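# Snap the folder clip's lever shut under its hook

## Task

Shut the clip on the folder completely: turn its lever back over until it lies flat and is caught and held down by the little hook.

## Robot and tools

Robot: two arms, left_arm and right_arm, each ending in a five-finger hand. The left hand mirrors the right. Base positions in the scene frame: left_arm (+0.003, +0.225, 0) m, right_arm (-0.029, -0.358, 0) m, both turned almost not at all about z. A camera stand sits behind the arms.

Frames. Scene frame: origin at table-top height, halfway between the nominal bases; +z up, +x out over the table, +y toward left_arm. Arm names do not match image sides. Each arm's reported hand pose, Hand target and wrist-camera pose are in that arm's own base frame, and its offsets run along those base axes. Fixed cameras and the table use the scene frame.

Hand point. This is a point fixed to the palm, about 0.15 m out from the wrist flange and 0.05 m in front of the palm. Its +z runs along the straightened fingers, +y leaves the palm face, and +x crosses the palm away from the thumb on the right hand but toward it on the left. Straight fingers extend 0.06 to 0.07 m past the point. A wrist bracket on the little-finger side can strike objects. Reported positions may be off by a few cm, and the hand often rests 1 to 3 cm (sometimes 5 cm) short of or below its command with no contact.

Row layout. Each row has 28 numbers, all in [-1, 1]. Left arm first: dx, dy, dz, rx, ry, rz, then six hand places, then force_limit, speed. Right arm follows in the same order. Send every number even when one arm is idle.
The pose numbers are offsets, not poses. They count from the arm's Hand target as it stood when the action or move began, in that arm's base axes. 1.0 equals 0.6 m of travel or 180 degrees. rx, ry, rz form a single rotation vector turning about the Hand target's position. Sending all six as 0 asks again for the current Hand target. The commanded orientation is clipped to within 40 degrees of the measured one. To end a push, command the target back beyond where the hand point actually is.
Hand places: the first three are grasp numbers a, b, c (each -1 to +1); the last three must be exactly 0. All zeros means a fully open hand. a curls index and middle and bends the thumb; b curls ring and little; c swings the thumb across in front of the palm. Example: (0.5, 0, 1) brings index and thumb tips together near the hand point; about (0.75, 0, 1) closes further. To keep a hand or grip as it is, repeat its last grasp numbers.
force_limit: the closing force at which a finger motor stops, from about 0 N at -1 to 10 N at +1 (15 N for the thumb). speed: rises from nearly zero at -1 to full at +0.48; full speed crosses a finger's travel in 0.49 s. For a soft grip use speed -0.94 or below. A new force_limit alone does not restart a stopped motor; send a changed grasp target.

Tools.
execute_actions(actions, cameras): actions is a list of actions, each up to 15 rows of 28 numbers, one row per 1/30 s step; a short action holds its last row to fill 15 steps. Every row in an action is measured from the same starting Hand target. An empty list returns images.
move(target, speed, blend, blocking, cameras): target is one 28-number row or up to 15 rows; every row's offsets count from the same starting Hand targets. speed is the top path speed in m/s, 0.002 to 4.3, default 0.25 (turns up to twice that in rad/s); one value or one per target. blend, in m, rounds corners between listed targets; 0 stops at each. blocking=false returns early while the move runs. Paths are straight lines and do not avoid obstacles or the other arm; keep paths away from an arm's own base. The result adds a move: line ending in words such as done, off_target, moving, held or fault, plus any limits (paced, held).
wait(seconds 0 to 10, cameras): lets time pass while arms hold.
stop(cameras): brakes a running move.
zoom_image(camera, region [x0, y0, x1, y1] in pixels, up to 504 by 504): enlarges part of a camera's latest image.
show_instructions(): shows the reference pages.
finished_scene(scene=1): ends the scene for good.
Cameras: cam_head_left, cam_head_right, cam_high (896x504), cam_left_wrist, cam_right_wrist (672x504, fisheye); ["all"] for all.

Results. end_effector_position (m) and end_effector_quat_wxyz per arm in its base frame; Hand target (the origin for the next offsets); hand_measured, hand_stopped_by (moving, target, force, stalled, fault) and hand_load_n, six values each in the order little, ring, middle, index, thumb_bend, thumb_turn; joint positions, torques, velocities and motor temperatures. Load in hand_load_n is the only sign of a lost grip.

Cautions. Do not let anything drop or leave the table. Avoid fast contact, slams and hard pushes, especially against fixed or heavy parts, and never let the two hands collide or squeeze each other. Keep finger loads modest. Long holds, stretched arms or pushing at unreachable poses heat motors: a MOTOR HOT line appears at 85 C and the arm collapses at 100 C. Any arm stop costs. Joint ranges (rad): waist ±2.880, shoulder 0 to 3.142, elbow 0 to 3.019, wrist pitch -1.693 to 1.571, wrist yaw ±1.571, wrist roll ±2.094.

Each tool is called after "Call:" as name(argument=value, ...) on one line, values as JSON.

Reference images:

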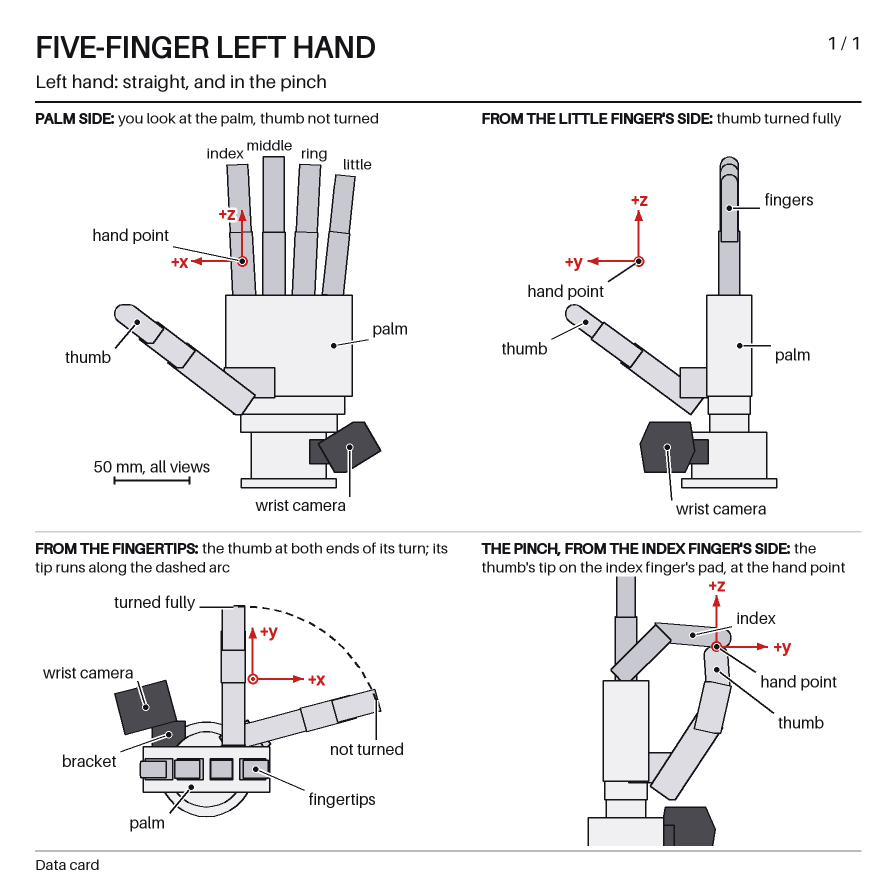

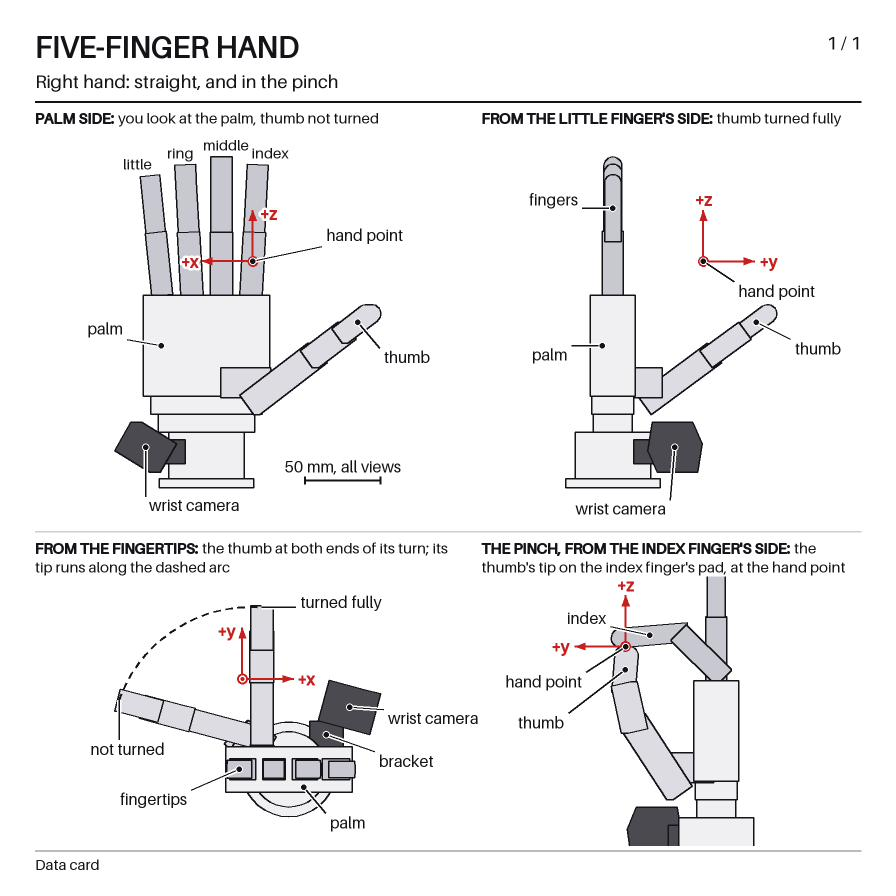

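## Session

Call:
execute_actions(actions=[])

Scene clock: 0.00 s.
left_arm: end_effector_position=(+0.6601, -0.4963, +0.2526) hand_measured=(+1.000, +1.000, +1.000, +1.000, +1.000, +1.000) hand_load_n=(+0.0, +0.0, +0.0, +0.0, +0.0, +0.0) hand_stopped_by=(target, target, target, target, target, target) hand_force_limit=0.00 hand_speed=-0.80 end_effector_quat_wxyz=(+0.417, -0.397, +0.669, -0.470) | right_arm: end_effector_position=(+0.6408, -0.0643, +0.1528) hand_measured=(+1.000, +1.000, +1.000, +1.000, +1.000, +1.000) hand_load_n=(+0.0, +0.0, +0.0, +0.0, +0.5, +0.0) hand_stopped_by=(target, target, target, target, target, target) hand_force_limit=0.00 hand_speed=-0.80 end_effector_quat_wxyz=(+0.315, -0.102, +0.940, +0.086)
Joint positions: left_arm=[-0.705 1.908 1.667 0.013 -0.386 0.103] | right_arm=[-0.316 1.75 1.355 -0.631 -0.404 1.154]
Joint velocities: within noise
Joint torques (N m): no reading
Motor temperatures (°C): left_arm=[31 26 27 26 27 26] | right_arm=[24 30 27 27 27 25]
Heat: left arm: hottest waist 31 °C; right arm: hottest shoulder 30 °C.
Hand target: left_arm +0.6648, -0.5002, +0.2842; +0.423, -0.394, +0.653, -0.489 | right_arm +0.6479, -0.0667, +0.1616; +0.324, -0.104, +0.937, +0.082

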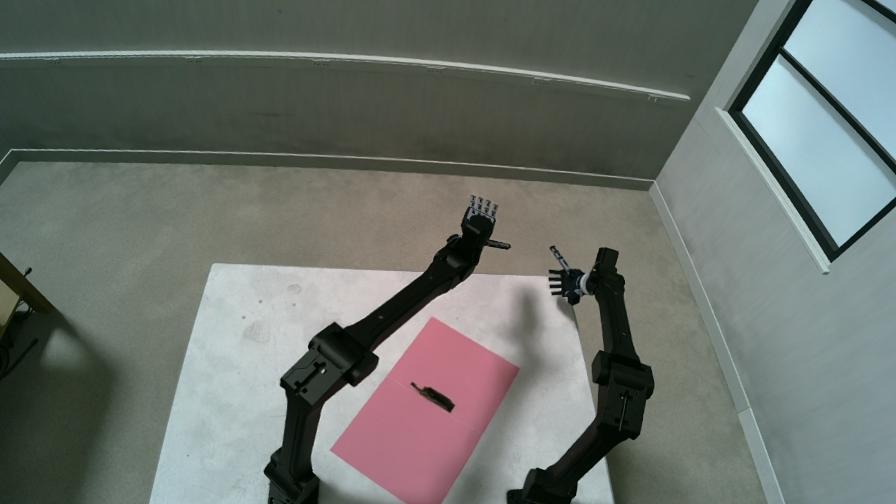

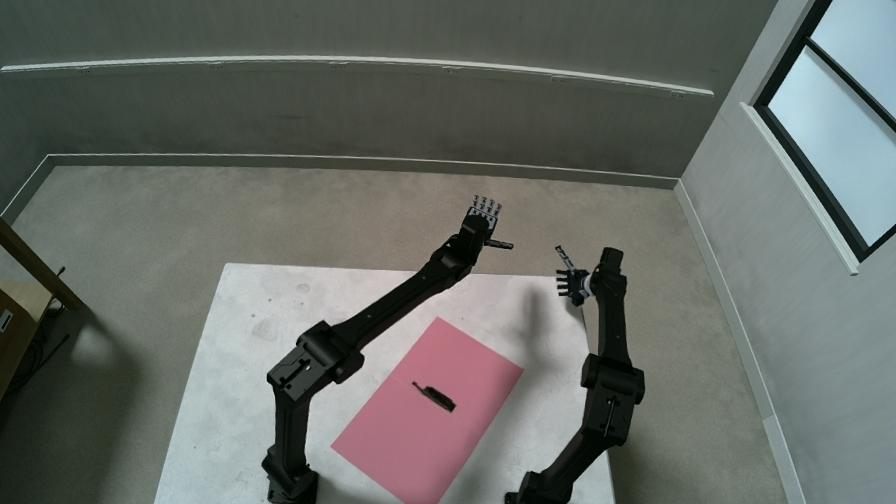

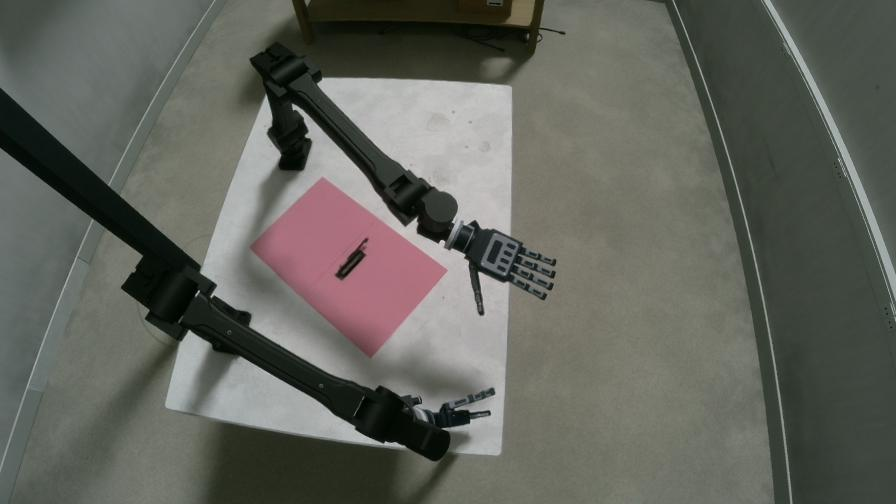

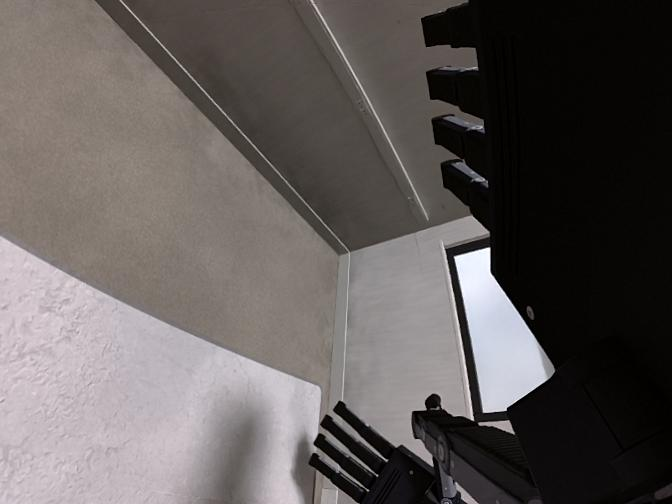

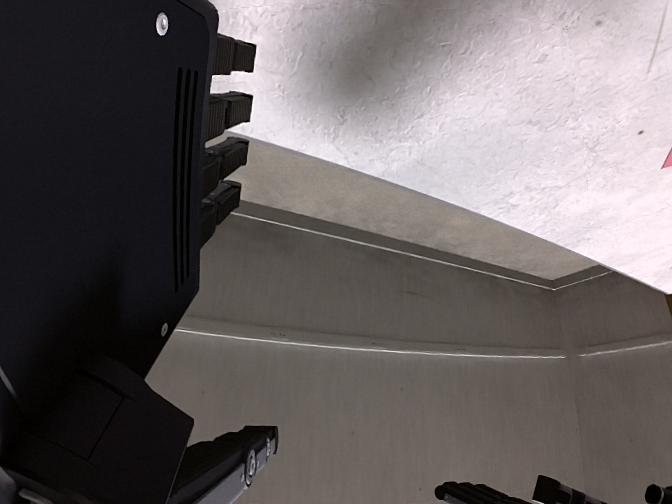

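Call:
zoom_image(camera="cam_high", region=[310, 220, 400, 290])

Call:
zoom_image(camera="cam_head_left", region=[390, 360, 480, 430])

Call:
zoom_image(camera="cam_head_right", region=[390, 360, 480, 430])

Scaled by 5.600 from the camera's 896x504 image, which has a finer 1280x720 frame.

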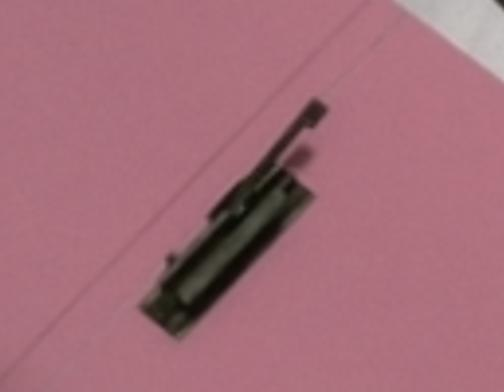

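Scaled by 5.600 from the camera's 896x504 image, which has a finer 1280x720 frame.

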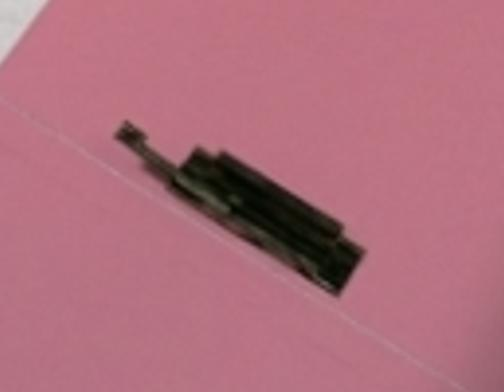

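Scaled by 5.600 from the camera's 896x504 image, which has a finer 1280x720 frame.

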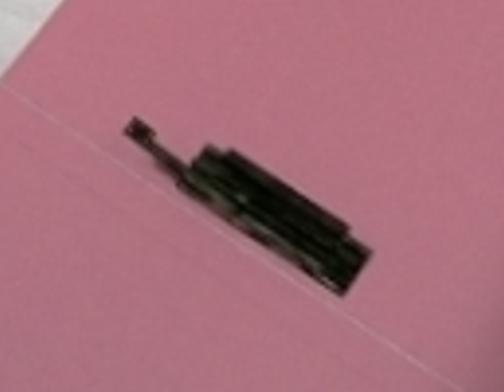

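Call:
move(target=[[-0.2,0.95,0.05,0,0,0.244,0,0,0,0,0,0,0,0.48,0,0,0,0,0,0,0,0,0,0,0,0,0,0.48],[-0.2,0.95,0.05,0,0,0.244,0,0,0,0,0,0,0,0.48,-0.5417,0.36,0.1,-0.2856,-0.0708,0.5756,0,0,0,0,0,0,0,0.48]], speed=[0.4,0.3], cameras=["all"])

Scene clock: 58.10 s.
left_arm: end_effector_position=(+0.5478, +0.0665, +0.3053) hand_measured=(+1.000, +1.000, +1.000, +1.000, +1.000, +1.000) hand_load_n=(+0.0, +0.0, -0.5, +0.0, +0.0, -0.5) hand_stopped_by=(target, target, target, target, target, target) hand_force_limit=0.00 hand_speed=0.48 end_effector_quat_wxyz=(+0.572, -0.611, +0.461, -0.295) | right_arm: end_effector_position=(+0.3269, +0.1492, +0.2213) hand_measured=(+1.000, +1.000, +1.000, +1.000, +1.000, +1.000) hand_load_n=(+0.0, +0.0, +0.0, +0.0, +0.0, +0.0) hand_stopped_by=(target, target, target, target, target, target) hand_force_limit=0.00 hand_speed=0.48 end_effector_quat_wxyz=(-0.160, +0.889, -0.423, +0.073)
Joint positions: left_arm=[0.018 1.158 0.925 0.044 -0.424 0.091] | right_arm=[0.335 1.213 1.174 -1.199 -0.124 -0.326]
Joint torques (N m): left_arm=[0.03 -8.82 9.13 1.4 -0.01 0.02] | right_arm=[0.62 -8.82 6.97 0.65 0.04 -0.09]
Motor temperatures (°C): left_arm=[31 29 39 27 26 25] | right_arm=[24 32 34 27 26 25]
Heat: left arm: hottest elbow 39 °C; right arm: hottest elbow 34 °C.
Hand target: left_arm +0.5448, +0.0698, +0.3141; +0.576, -0.610, +0.458, -0.295 | right_arm +0.3230, +0.1494, +0.2216; -0.158, +0.893, -0.416, +0.073
Off the commanded pose: left_arm 0.010 m, 1 deg | right_arm 0.004 m, 1 deg.
move: done
camera_calibration:
cam_left_wrist: T_world_to_cam=[[0.332462, -0.327207, 0.884537, -0.428337], [-0.188679, -0.942002, -0.277547, 0.249266], [0.924051, -0.0746196, -0.374916, -0.272554], [0, 0, 0, 1]] pos_world=[0.44129, 0.074317, 0.345878]
cam_right_wrist: T_world_to_cam=[[-0.564284, -0.767052, -0.305313, 0.366216], [-0.809451, 0.44129, 0.387365, 0.116513], [-0.162397, 0.465719, -0.869904, 0.288088], [0, 0, 0, 1]] pos_world=[0.347746, 0.0953222, 0.317287]

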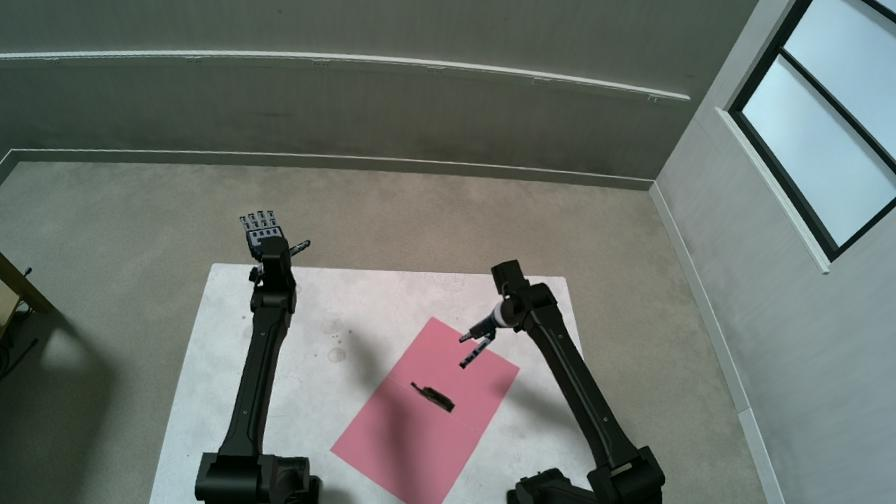

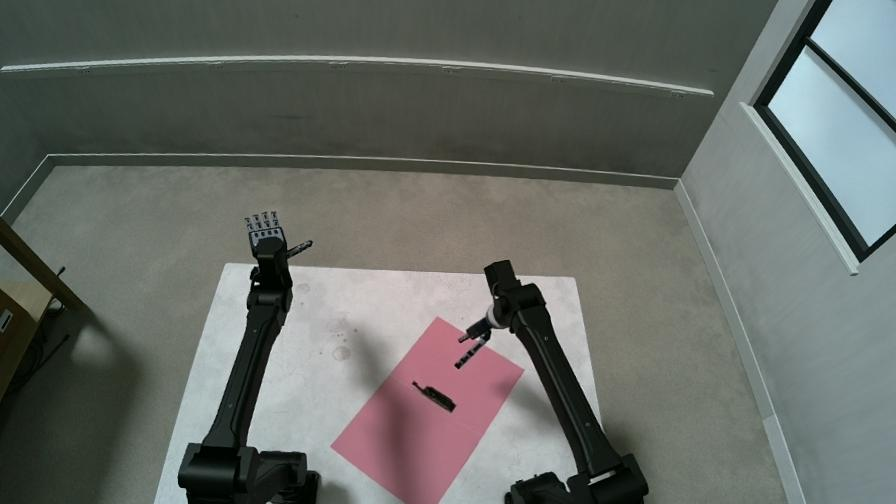

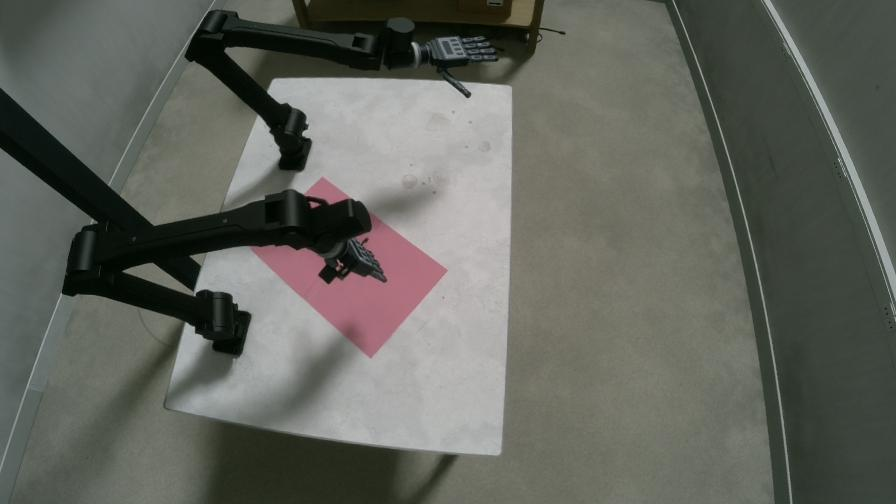

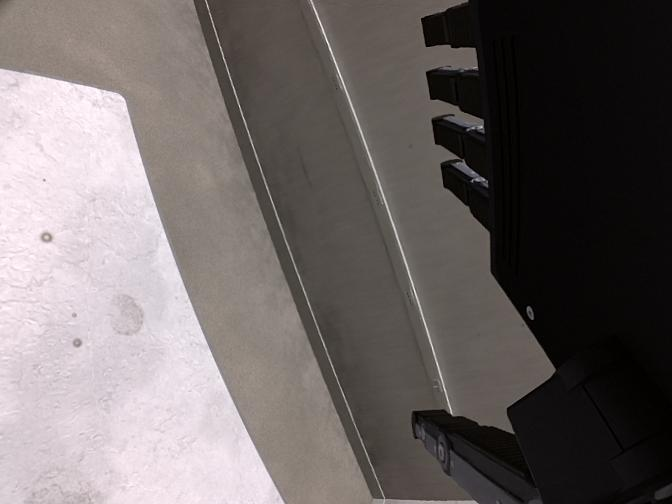

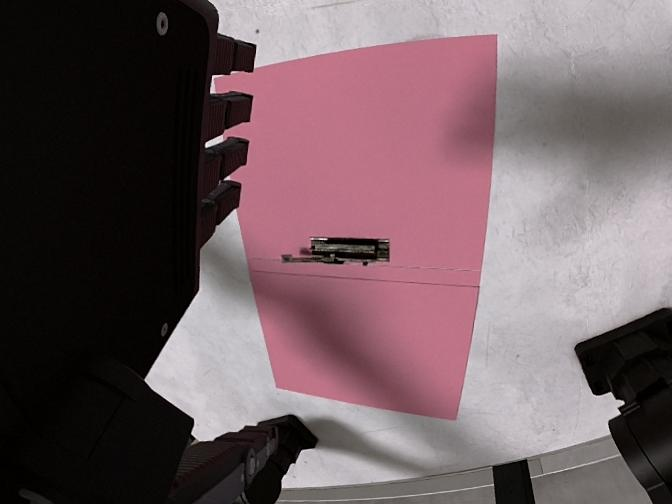

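Call:
zoom_image(camera="cam_right_wrist", region=[270, 210, 410, 290])

Scaled by 3.600 from the camera's 672x504 image, which has a finer 960x720 frame.

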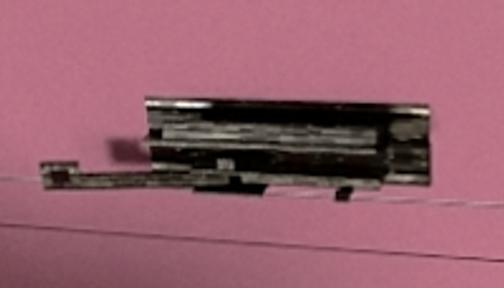

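Call:
move(target=[-0.56,-0.493,-0.343,-0.0285,0.1943,-0.3319,0,0,0,0,0,0,0,0.48,0,0,0,0,0,0,0,0,0,0,0,0,0,0.48], speed=0.3, cameras=["all"])

Scene clock: 127.93 s.
left_arm: end_effector_position=(+0.2085, -0.2206, +0.1063) hand_measured=(+1.000, +1.000, +1.000, +1.000, +1.000, +1.000) hand_load_n=(+0.0, +0.0, +0.0, -0.5, +0.0, +0.0) hand_stopped_by=(target, target, target, target, target, target) hand_force_limit=0.00 hand_speed=0.48 end_effector_quat_wxyz=(+0.175, -0.383, +0.830, -0.365) | right_arm: end_effector_position=(+0.3269, +0.1492, +0.2213) hand_measured=(+1.000, +1.000, +1.000, +1.000, +1.000, +1.000) hand_load_n=(+0.0, +0.0, +0.0, +0.0, -0.5, +0.0) hand_stopped_by=(target, target, target, target, target, target) hand_force_limit=0.00 hand_speed=0.48 end_effector_quat_wxyz=(-0.160, +0.889, -0.423, +0.073)
Joint positions: left_arm=[-0.724 0.689 0.445 -0.493 -0.023 -0.008] | right_arm=[0.335 1.213 1.174 -1.199 -0.124 -0.327]
Joint torques (N m): left_arm=[-0.91 -0.85 8.95 1.81 -0.07 -0.16] | right_arm=[0.79 -9.05 6.89 0.38 0.02 -0.11]
Heat: left arm: hottest elbow 41 °C; right arm: hottest elbow 32 °C.
Hand target: left_arm +0.2088, -0.2260, +0.1083; +0.171, -0.386, +0.828, -0.369 | right_arm +0.3230, +0.1494, +0.2216; -0.158, +0.893, -0.416, +0.073
Off the commanded pose: left_arm 0.006 m, 1 deg | right_arm 0.004 m, 1 deg.
move: done
camera_calibration:
cam_left_wrist: T_world_to_cam=[[0.308908, -0.637386, 0.705914, -0.277911], [-0.947113, -0.273973, 0.16708, 0.117791], [0.0869067, -0.720193, -0.688309, 0.0104005], [0, 0, 0, 1]] pos_world=[0.196507, -0.137375, 0.183659]
cam_right_wrist: T_world_to_cam=[[-0.56368, -0.76752, -0.30525, 0.366086], [-0.809831, 0.440779, 0.387152, 0.116842], [-0.162599, 0.465431, -0.87002, 0.288239], [0, 0, 0, 1]] pos_world=[0.347844, 0.0953215, 0.317286]

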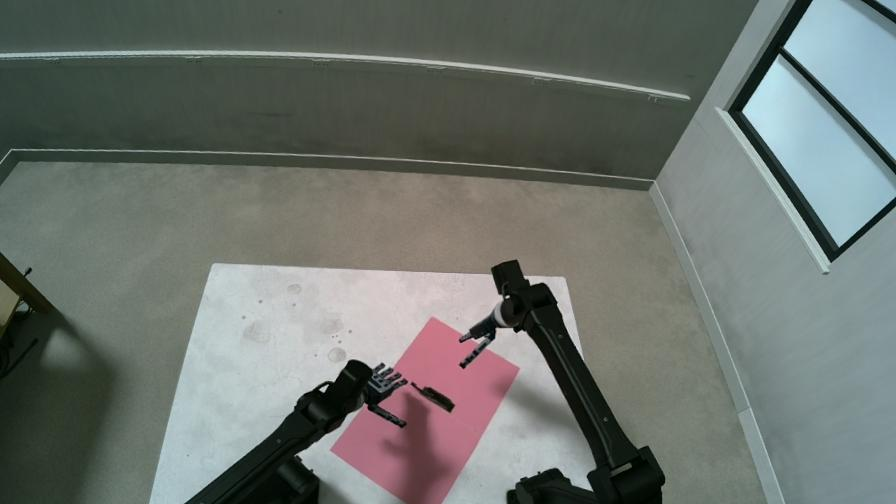

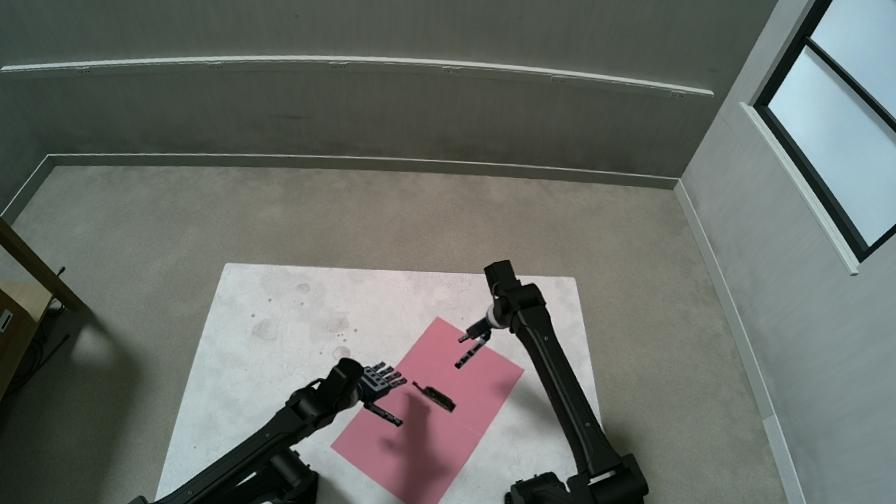

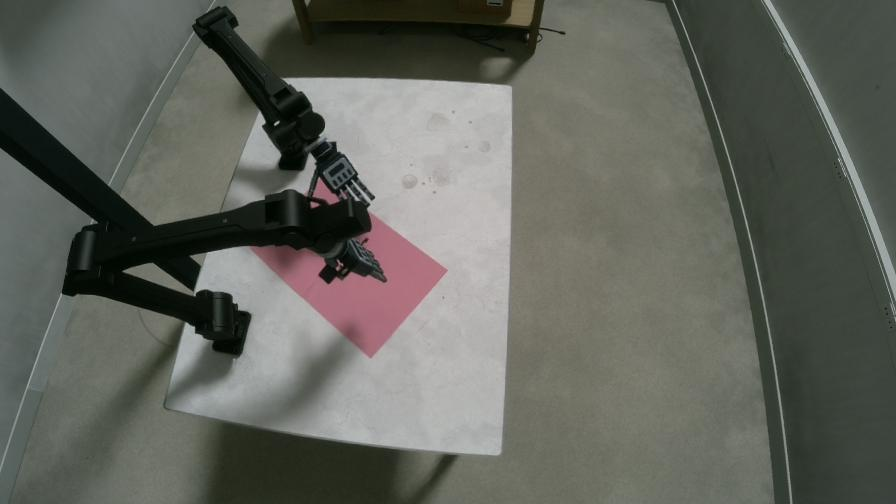

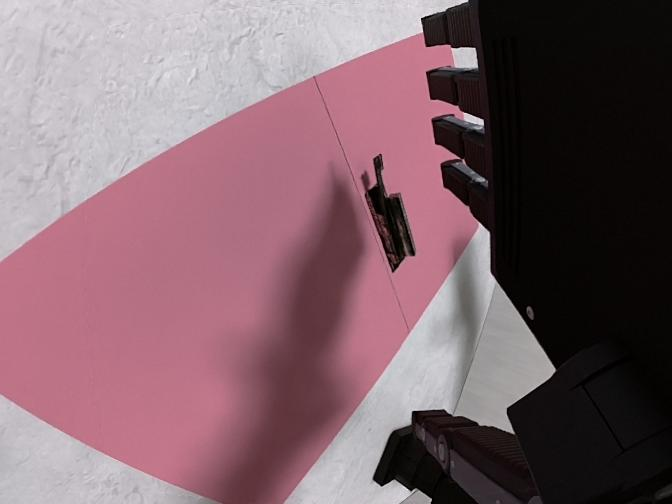

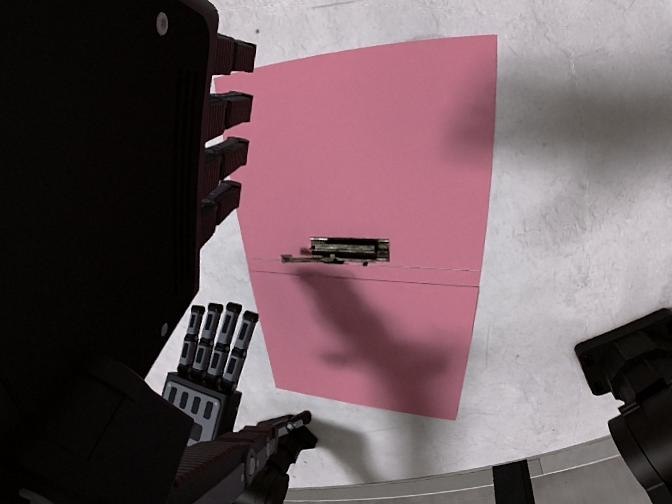

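Call:
zoom_image(camera="cam_left_wrist", region=[330, 130, 450, 290])

Call:
zoom_image(camera="cam_right_wrist", region=[150, 220, 420, 420])

Call:
zoom_image(camera="cam_head_left", region=[350, 350, 470, 440])

Scaled by 3.150 from the camera's 672x504 image, which has a finer 960x720 frame.

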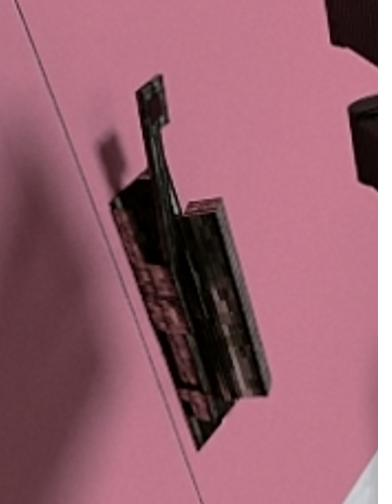

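Scaled by 1.867 from the camera's 672x504 image, which has a finer 960x720 frame.

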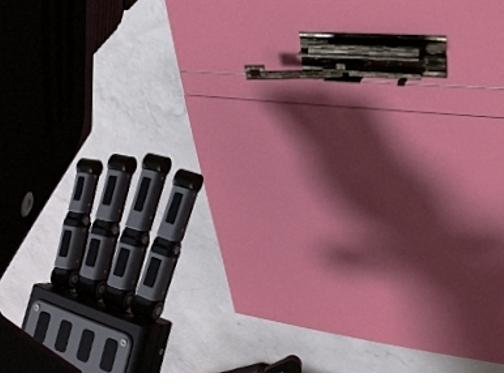

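Scaled by 4.200 from the camera's 896x504 image, which has a finer 1280x720 frame.

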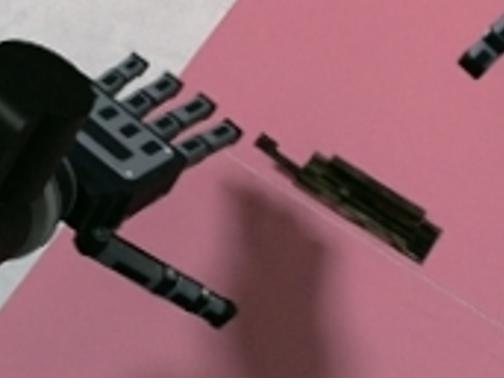

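Call:
move(target=[-0.0178,0.0085,-0.1288,-0.0357,-0.0426,0,0,0,0,0,0,0,0,0.48,0.17,-0.0773,-0.106,0.2179,-0.1018,0.2646,0,0,0,0,0,0,0,0.48], speed=0.25, cameras=["all"])

Scene clock: 230.10 s.
left_arm: end_effector_position=(+0.1965, -0.2142, +0.0271) hand_measured=(+1.000, +1.000, +1.000, +1.000, +1.000, +1.000) hand_load_n=(+0.0, +0.0, +0.0, -0.5, +0.0, +0.0) hand_stopped_by=(target, target, target, target, target, target) hand_force_limit=0.00 hand_speed=0.48 end_effector_quat_wxyz=(+0.207, -0.368, +0.798, -0.431) | right_arm: end_effector_position=(+0.4105, +0.1068, +0.1509) hand_measured=(+1.000, +1.000, +1.000, +1.000, +1.000, +1.000) hand_load_n=(+0.0, +0.0, +0.0, +0.0, +0.0, +0.0) hand_stopped_by=(target, target, target, target, target, target) hand_force_limit=0.00 hand_speed=0.48 end_effector_quat_wxyz=(-0.514, +0.858, -0.005, -0.012)
Joint positions: left_arm=[-0.751 0.673 0.135 -0.038 -0.051 -0.018] | right_arm=[-0.079 1.61 1.238 -1.378 -1.071 -1.744]
Joint torques (N m): left_arm=[-1.96 0.5 8.1 2.55 -0.03 -0.16] | right_arm=[-1.2 -12.22 8.54 -0.13 -0.9 -0.08]
Motor temperatures (°C): left_arm=[30 26 45 26 26 25] | right_arm=[24 31 33 27 26 25]
Heat: left arm: hottest elbow 45 °C; right arm: hottest elbow 33 °C.
Hand target: left_arm +0.1981, -0.2209, +0.0309; +0.204, -0.369, +0.793, -0.440 | right_arm +0.4250, +0.1029, +0.1581; -0.515, +0.857, +0.000, +0.000
Off the commanded pose: left_arm 0.008 m, 1 deg | right_arm 0.017 m, 2 deg.
move: off_target (right_arm)
camera_calibration:
cam_left_wrist: T_world_to_cam=[[0.214731, -0.559766, 0.800346, -0.18163], [-0.962111, -0.262216, 0.0747371, 0.12937], [0.168029, -0.786069, -0.594863, -0.0710749], [0, 0, 0, 1]] pos_world=[0.175412, -0.123617, 0.093418]
cam_right_wrist: T_world_to_cam=[[0.219067, -0.487288, -0.845317, 0.0894211], [-0.852186, -0.517475, 0.0774542, 0.396969], [-0.475173, 0.703399, -0.528621, 0.311745], [0, 0, 0, 1]] pos_world=[0.466835, 0.0297145, 0.209637]

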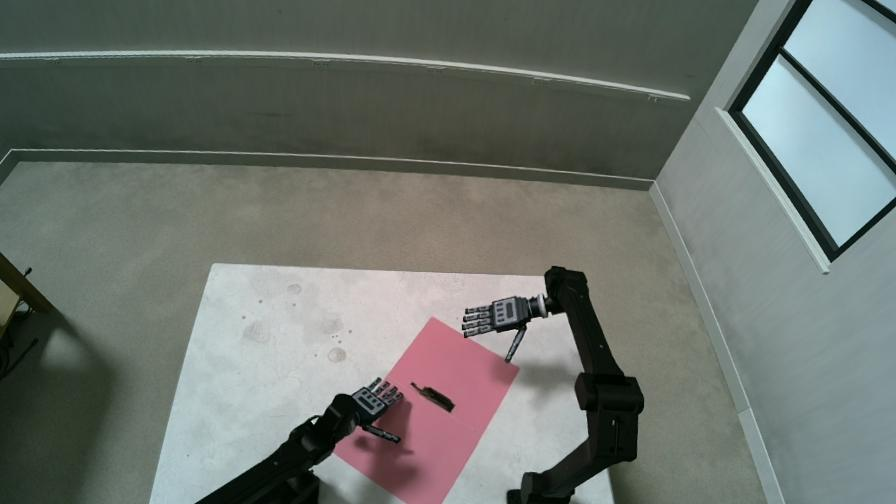

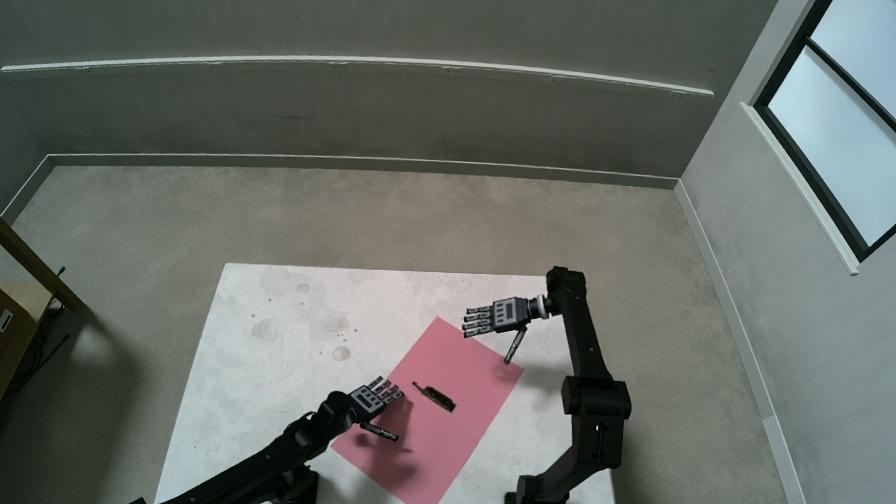

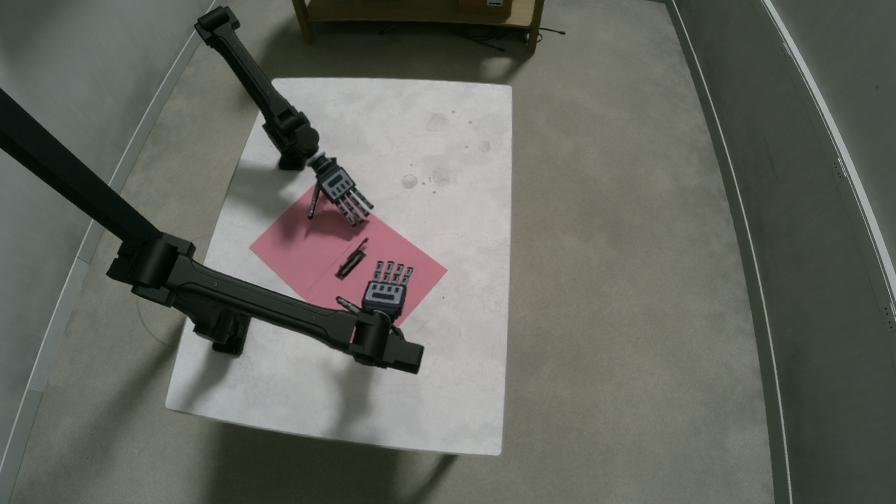

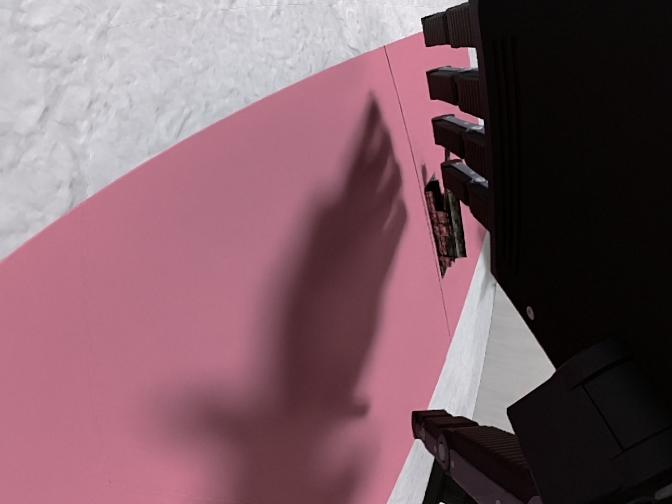

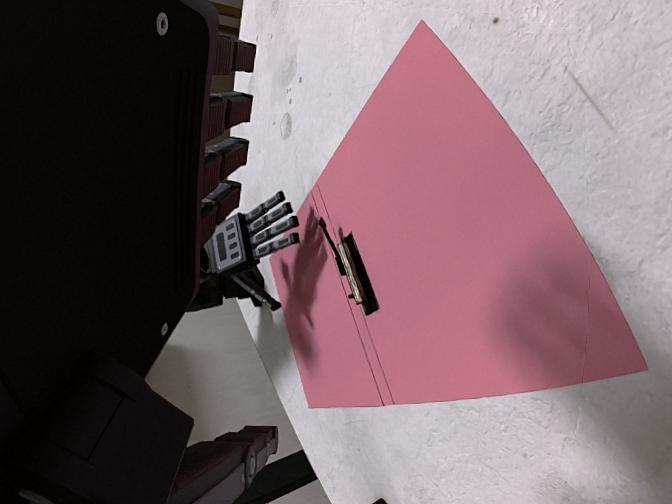

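Call:
zoom_image(camera="cam_right_wrist", region=[230, 170, 400, 330])

Call:
zoom_image(camera="cam_high", region=[300, 140, 440, 290])

Call:
zoom_image(camera="cam_head_left", region=[350, 350, 470, 440])

Call:
zoom_image(camera="cam_left_wrist", region=[400, 130, 500, 290])

Scaled by 2.965 from the camera's 672x504 image, which has a finer 960x720 frame.

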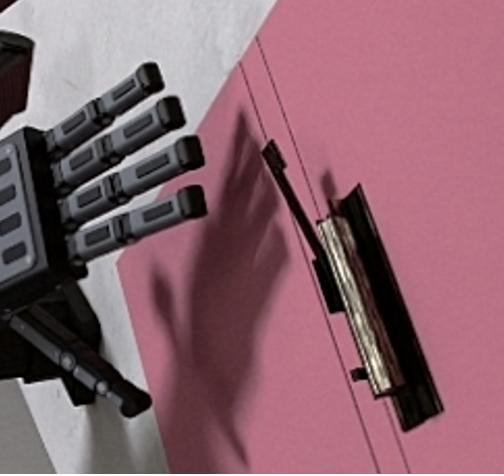

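Scaled by 3.360 from the camera's 896x504 image, which has a finer 1280x720 frame.

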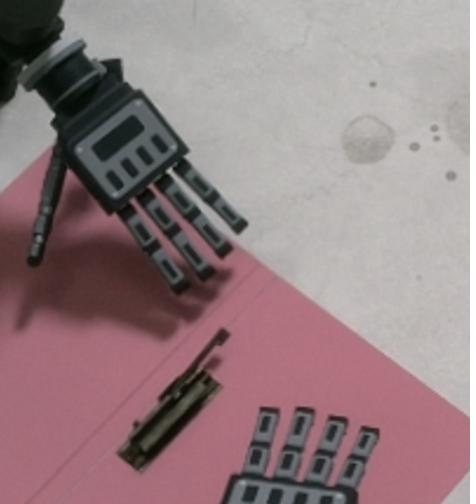

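Scaled by 4.200 from the camera's 896x504 image, which has a finer 1280x720 frame.

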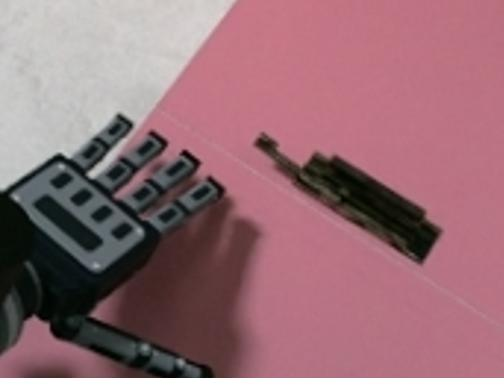

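Scaled by 3.150 from the camera's 672x504 image, which has a finer 960x720 frame.

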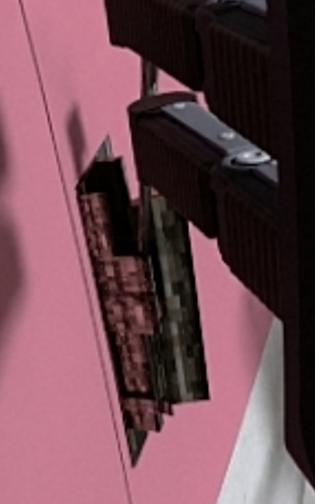

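Call:
move(target=[-0.0228,-0.0313,-0.055,0,0,0.0361,0,0,0,0,0,0,0,0.48,0,0,0,0,0,0,0,0,0,0,0,0,0,0.48], speed=0.15, cameras=["cam_high","cam_head_left","cam_right_wrist","cam_left_wrist"])

Call:
zoom_image(camera="cam_right_wrist", region=[250, 190, 380, 310])

Call:
zoom_image(camera="cam_high", region=[320, 190, 400, 270])

Call:
zoom_image(camera="cam_head_left", region=[370, 360, 460, 430])

Scene clock: 274.67 s.
left_arm: end_effector_position=(+0.1847, -0.2330, -0.0040) hand_measured=(+1.000, +1.000, +1.000, +1.000, +1.000, +1.000) hand_load_n=(+0.0, +0.0, +0.0, +0.0, +0.0, +0.0) hand_stopped_by=(target, target, target, target, target, target) hand_force_limit=0.00 hand_speed=0.48 end_effector_quat_wxyz=(+0.234, -0.412, +0.773, -0.421) | right_arm: end_effector_position=(+0.4106, +0.1068, +0.1508) hand_measured=(+1.000, +1.000, +1.000, +1.000, +1.000, +1.000) hand_load_n=(+0.0, +0.0, +0.0, +0.0, +0.0, +0.0) hand_stopped_by=(target, target, target, target, target, target) hand_force_limit=0.00 hand_speed=0.48 end_effector_quat_wxyz=(-0.514, +0.858, -0.005, -0.012)
Joint positions: left_arm=[-0.983 0.894 0.092 0.197 -0.342 -0.211] | right_arm=[-0.079 1.61 1.238 -1.378 -1.071 -1.745]
Joint torques (N m): left_arm=[-1.85 -0.21 6.78 2.06 -0.16 -0.18] | right_arm=[-0.85 -12.22 8.72 -0.09 -0.9 -0.11]
Motor temperatures (°C): left_arm=[30 26 41 27 26 25] | right_arm=[24 31 38 27 27 25]
Heat: left arm: hottest elbow 41 °C; right arm: hottest elbow 38 °C.
Hand target: left_arm +0.1844, -0.2397, -0.0020; +0.229, -0.414, +0.770, -0.428 | right_arm +0.4250, +0.1029, +0.1581; -0.515, +0.857, +0.000, +0.000
Off the commanded pose: left_arm 0.007 m, 1 deg | right_arm 0.017 m, 1 deg.
move: off_target (right_arm)
camera_calibration:
cam_left_wrist: T_world_to_cam=[[0.270293, -0.529335, 0.804205, -0.167959], [-0.926277, -0.370792, 0.0672624, 0.0835483], [0.262588, -0.763097, -0.590533, -0.114385], [0, 0, 0, 1]] pos_world=[0.152823, -0.145214, 0.0619053]
cam_right_wrist: T_world_to_cam=[[0.219839, -0.487186, -0.845175, 0.0890266], [-0.852034, -0.517813, 0.0768607, 0.397033], [-0.475088, 0.703221, -0.528935, 0.311776], [0, 0, 0, 1]] pos_world=[0.466835, 0.0297137, 0.209636]
Images, in order (width x height): cam_head_left 896x504, cam_high 896x504, cam_left_wrist 672x504, cam_right_wrist 672x504.

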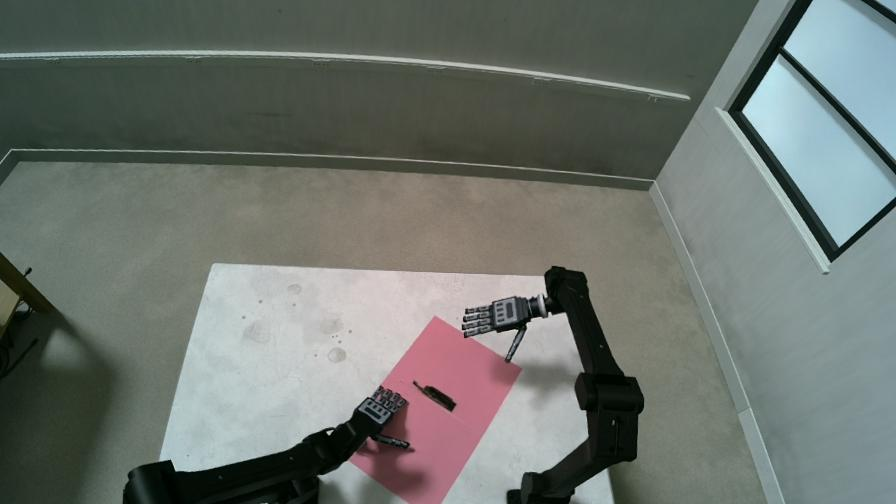

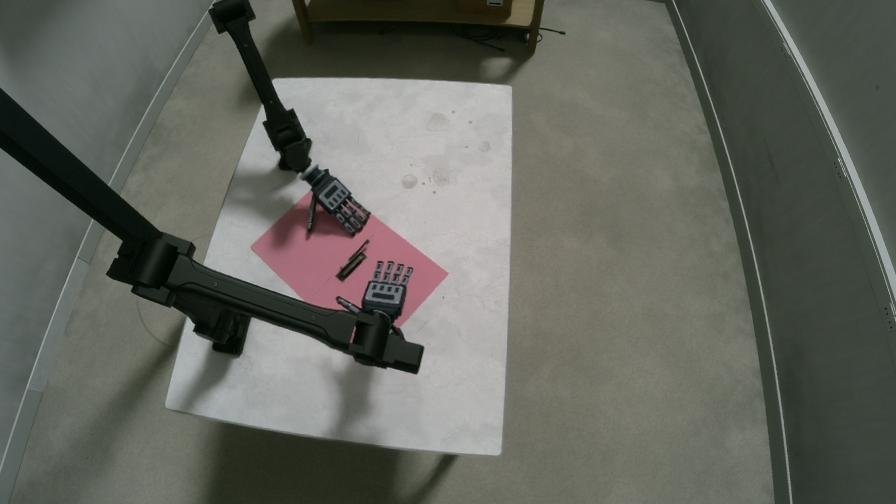

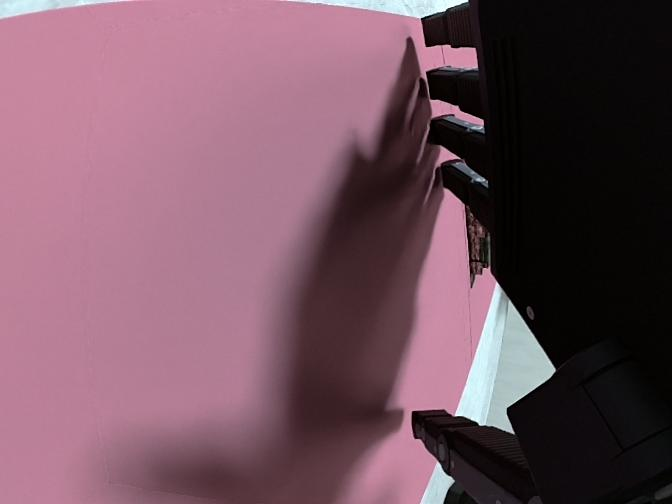

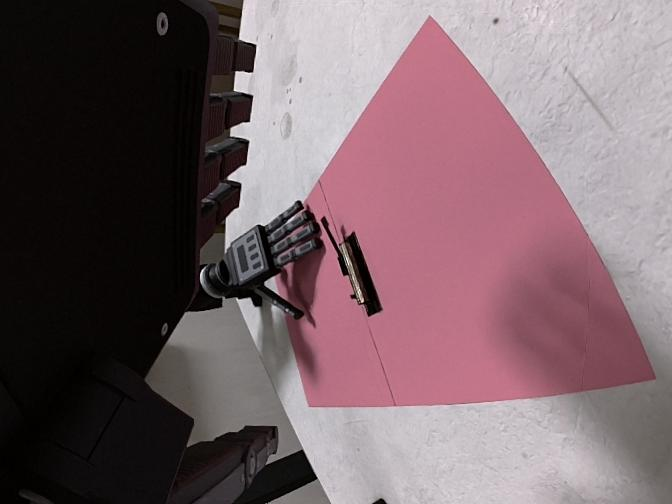

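Scaled by 3.877 from the camera's 672x504 image, which has a finer 960x720 frame.

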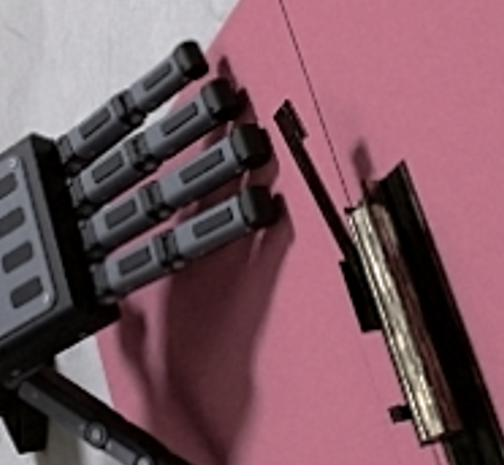

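Scaled by 6.300 from the camera's 896x504 image, which has a finer 1280x720 frame.

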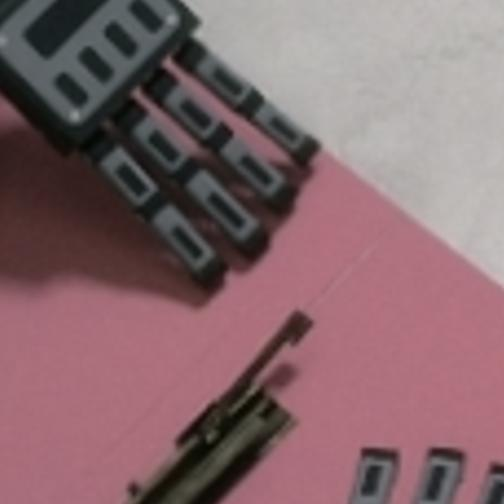

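Scaled by 5.600 from the camera's 896x504 image, which has a finer 1280x720 frame.

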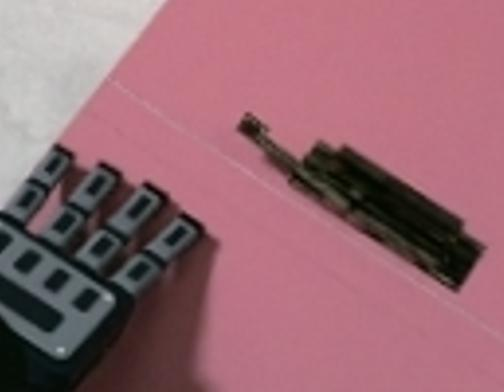

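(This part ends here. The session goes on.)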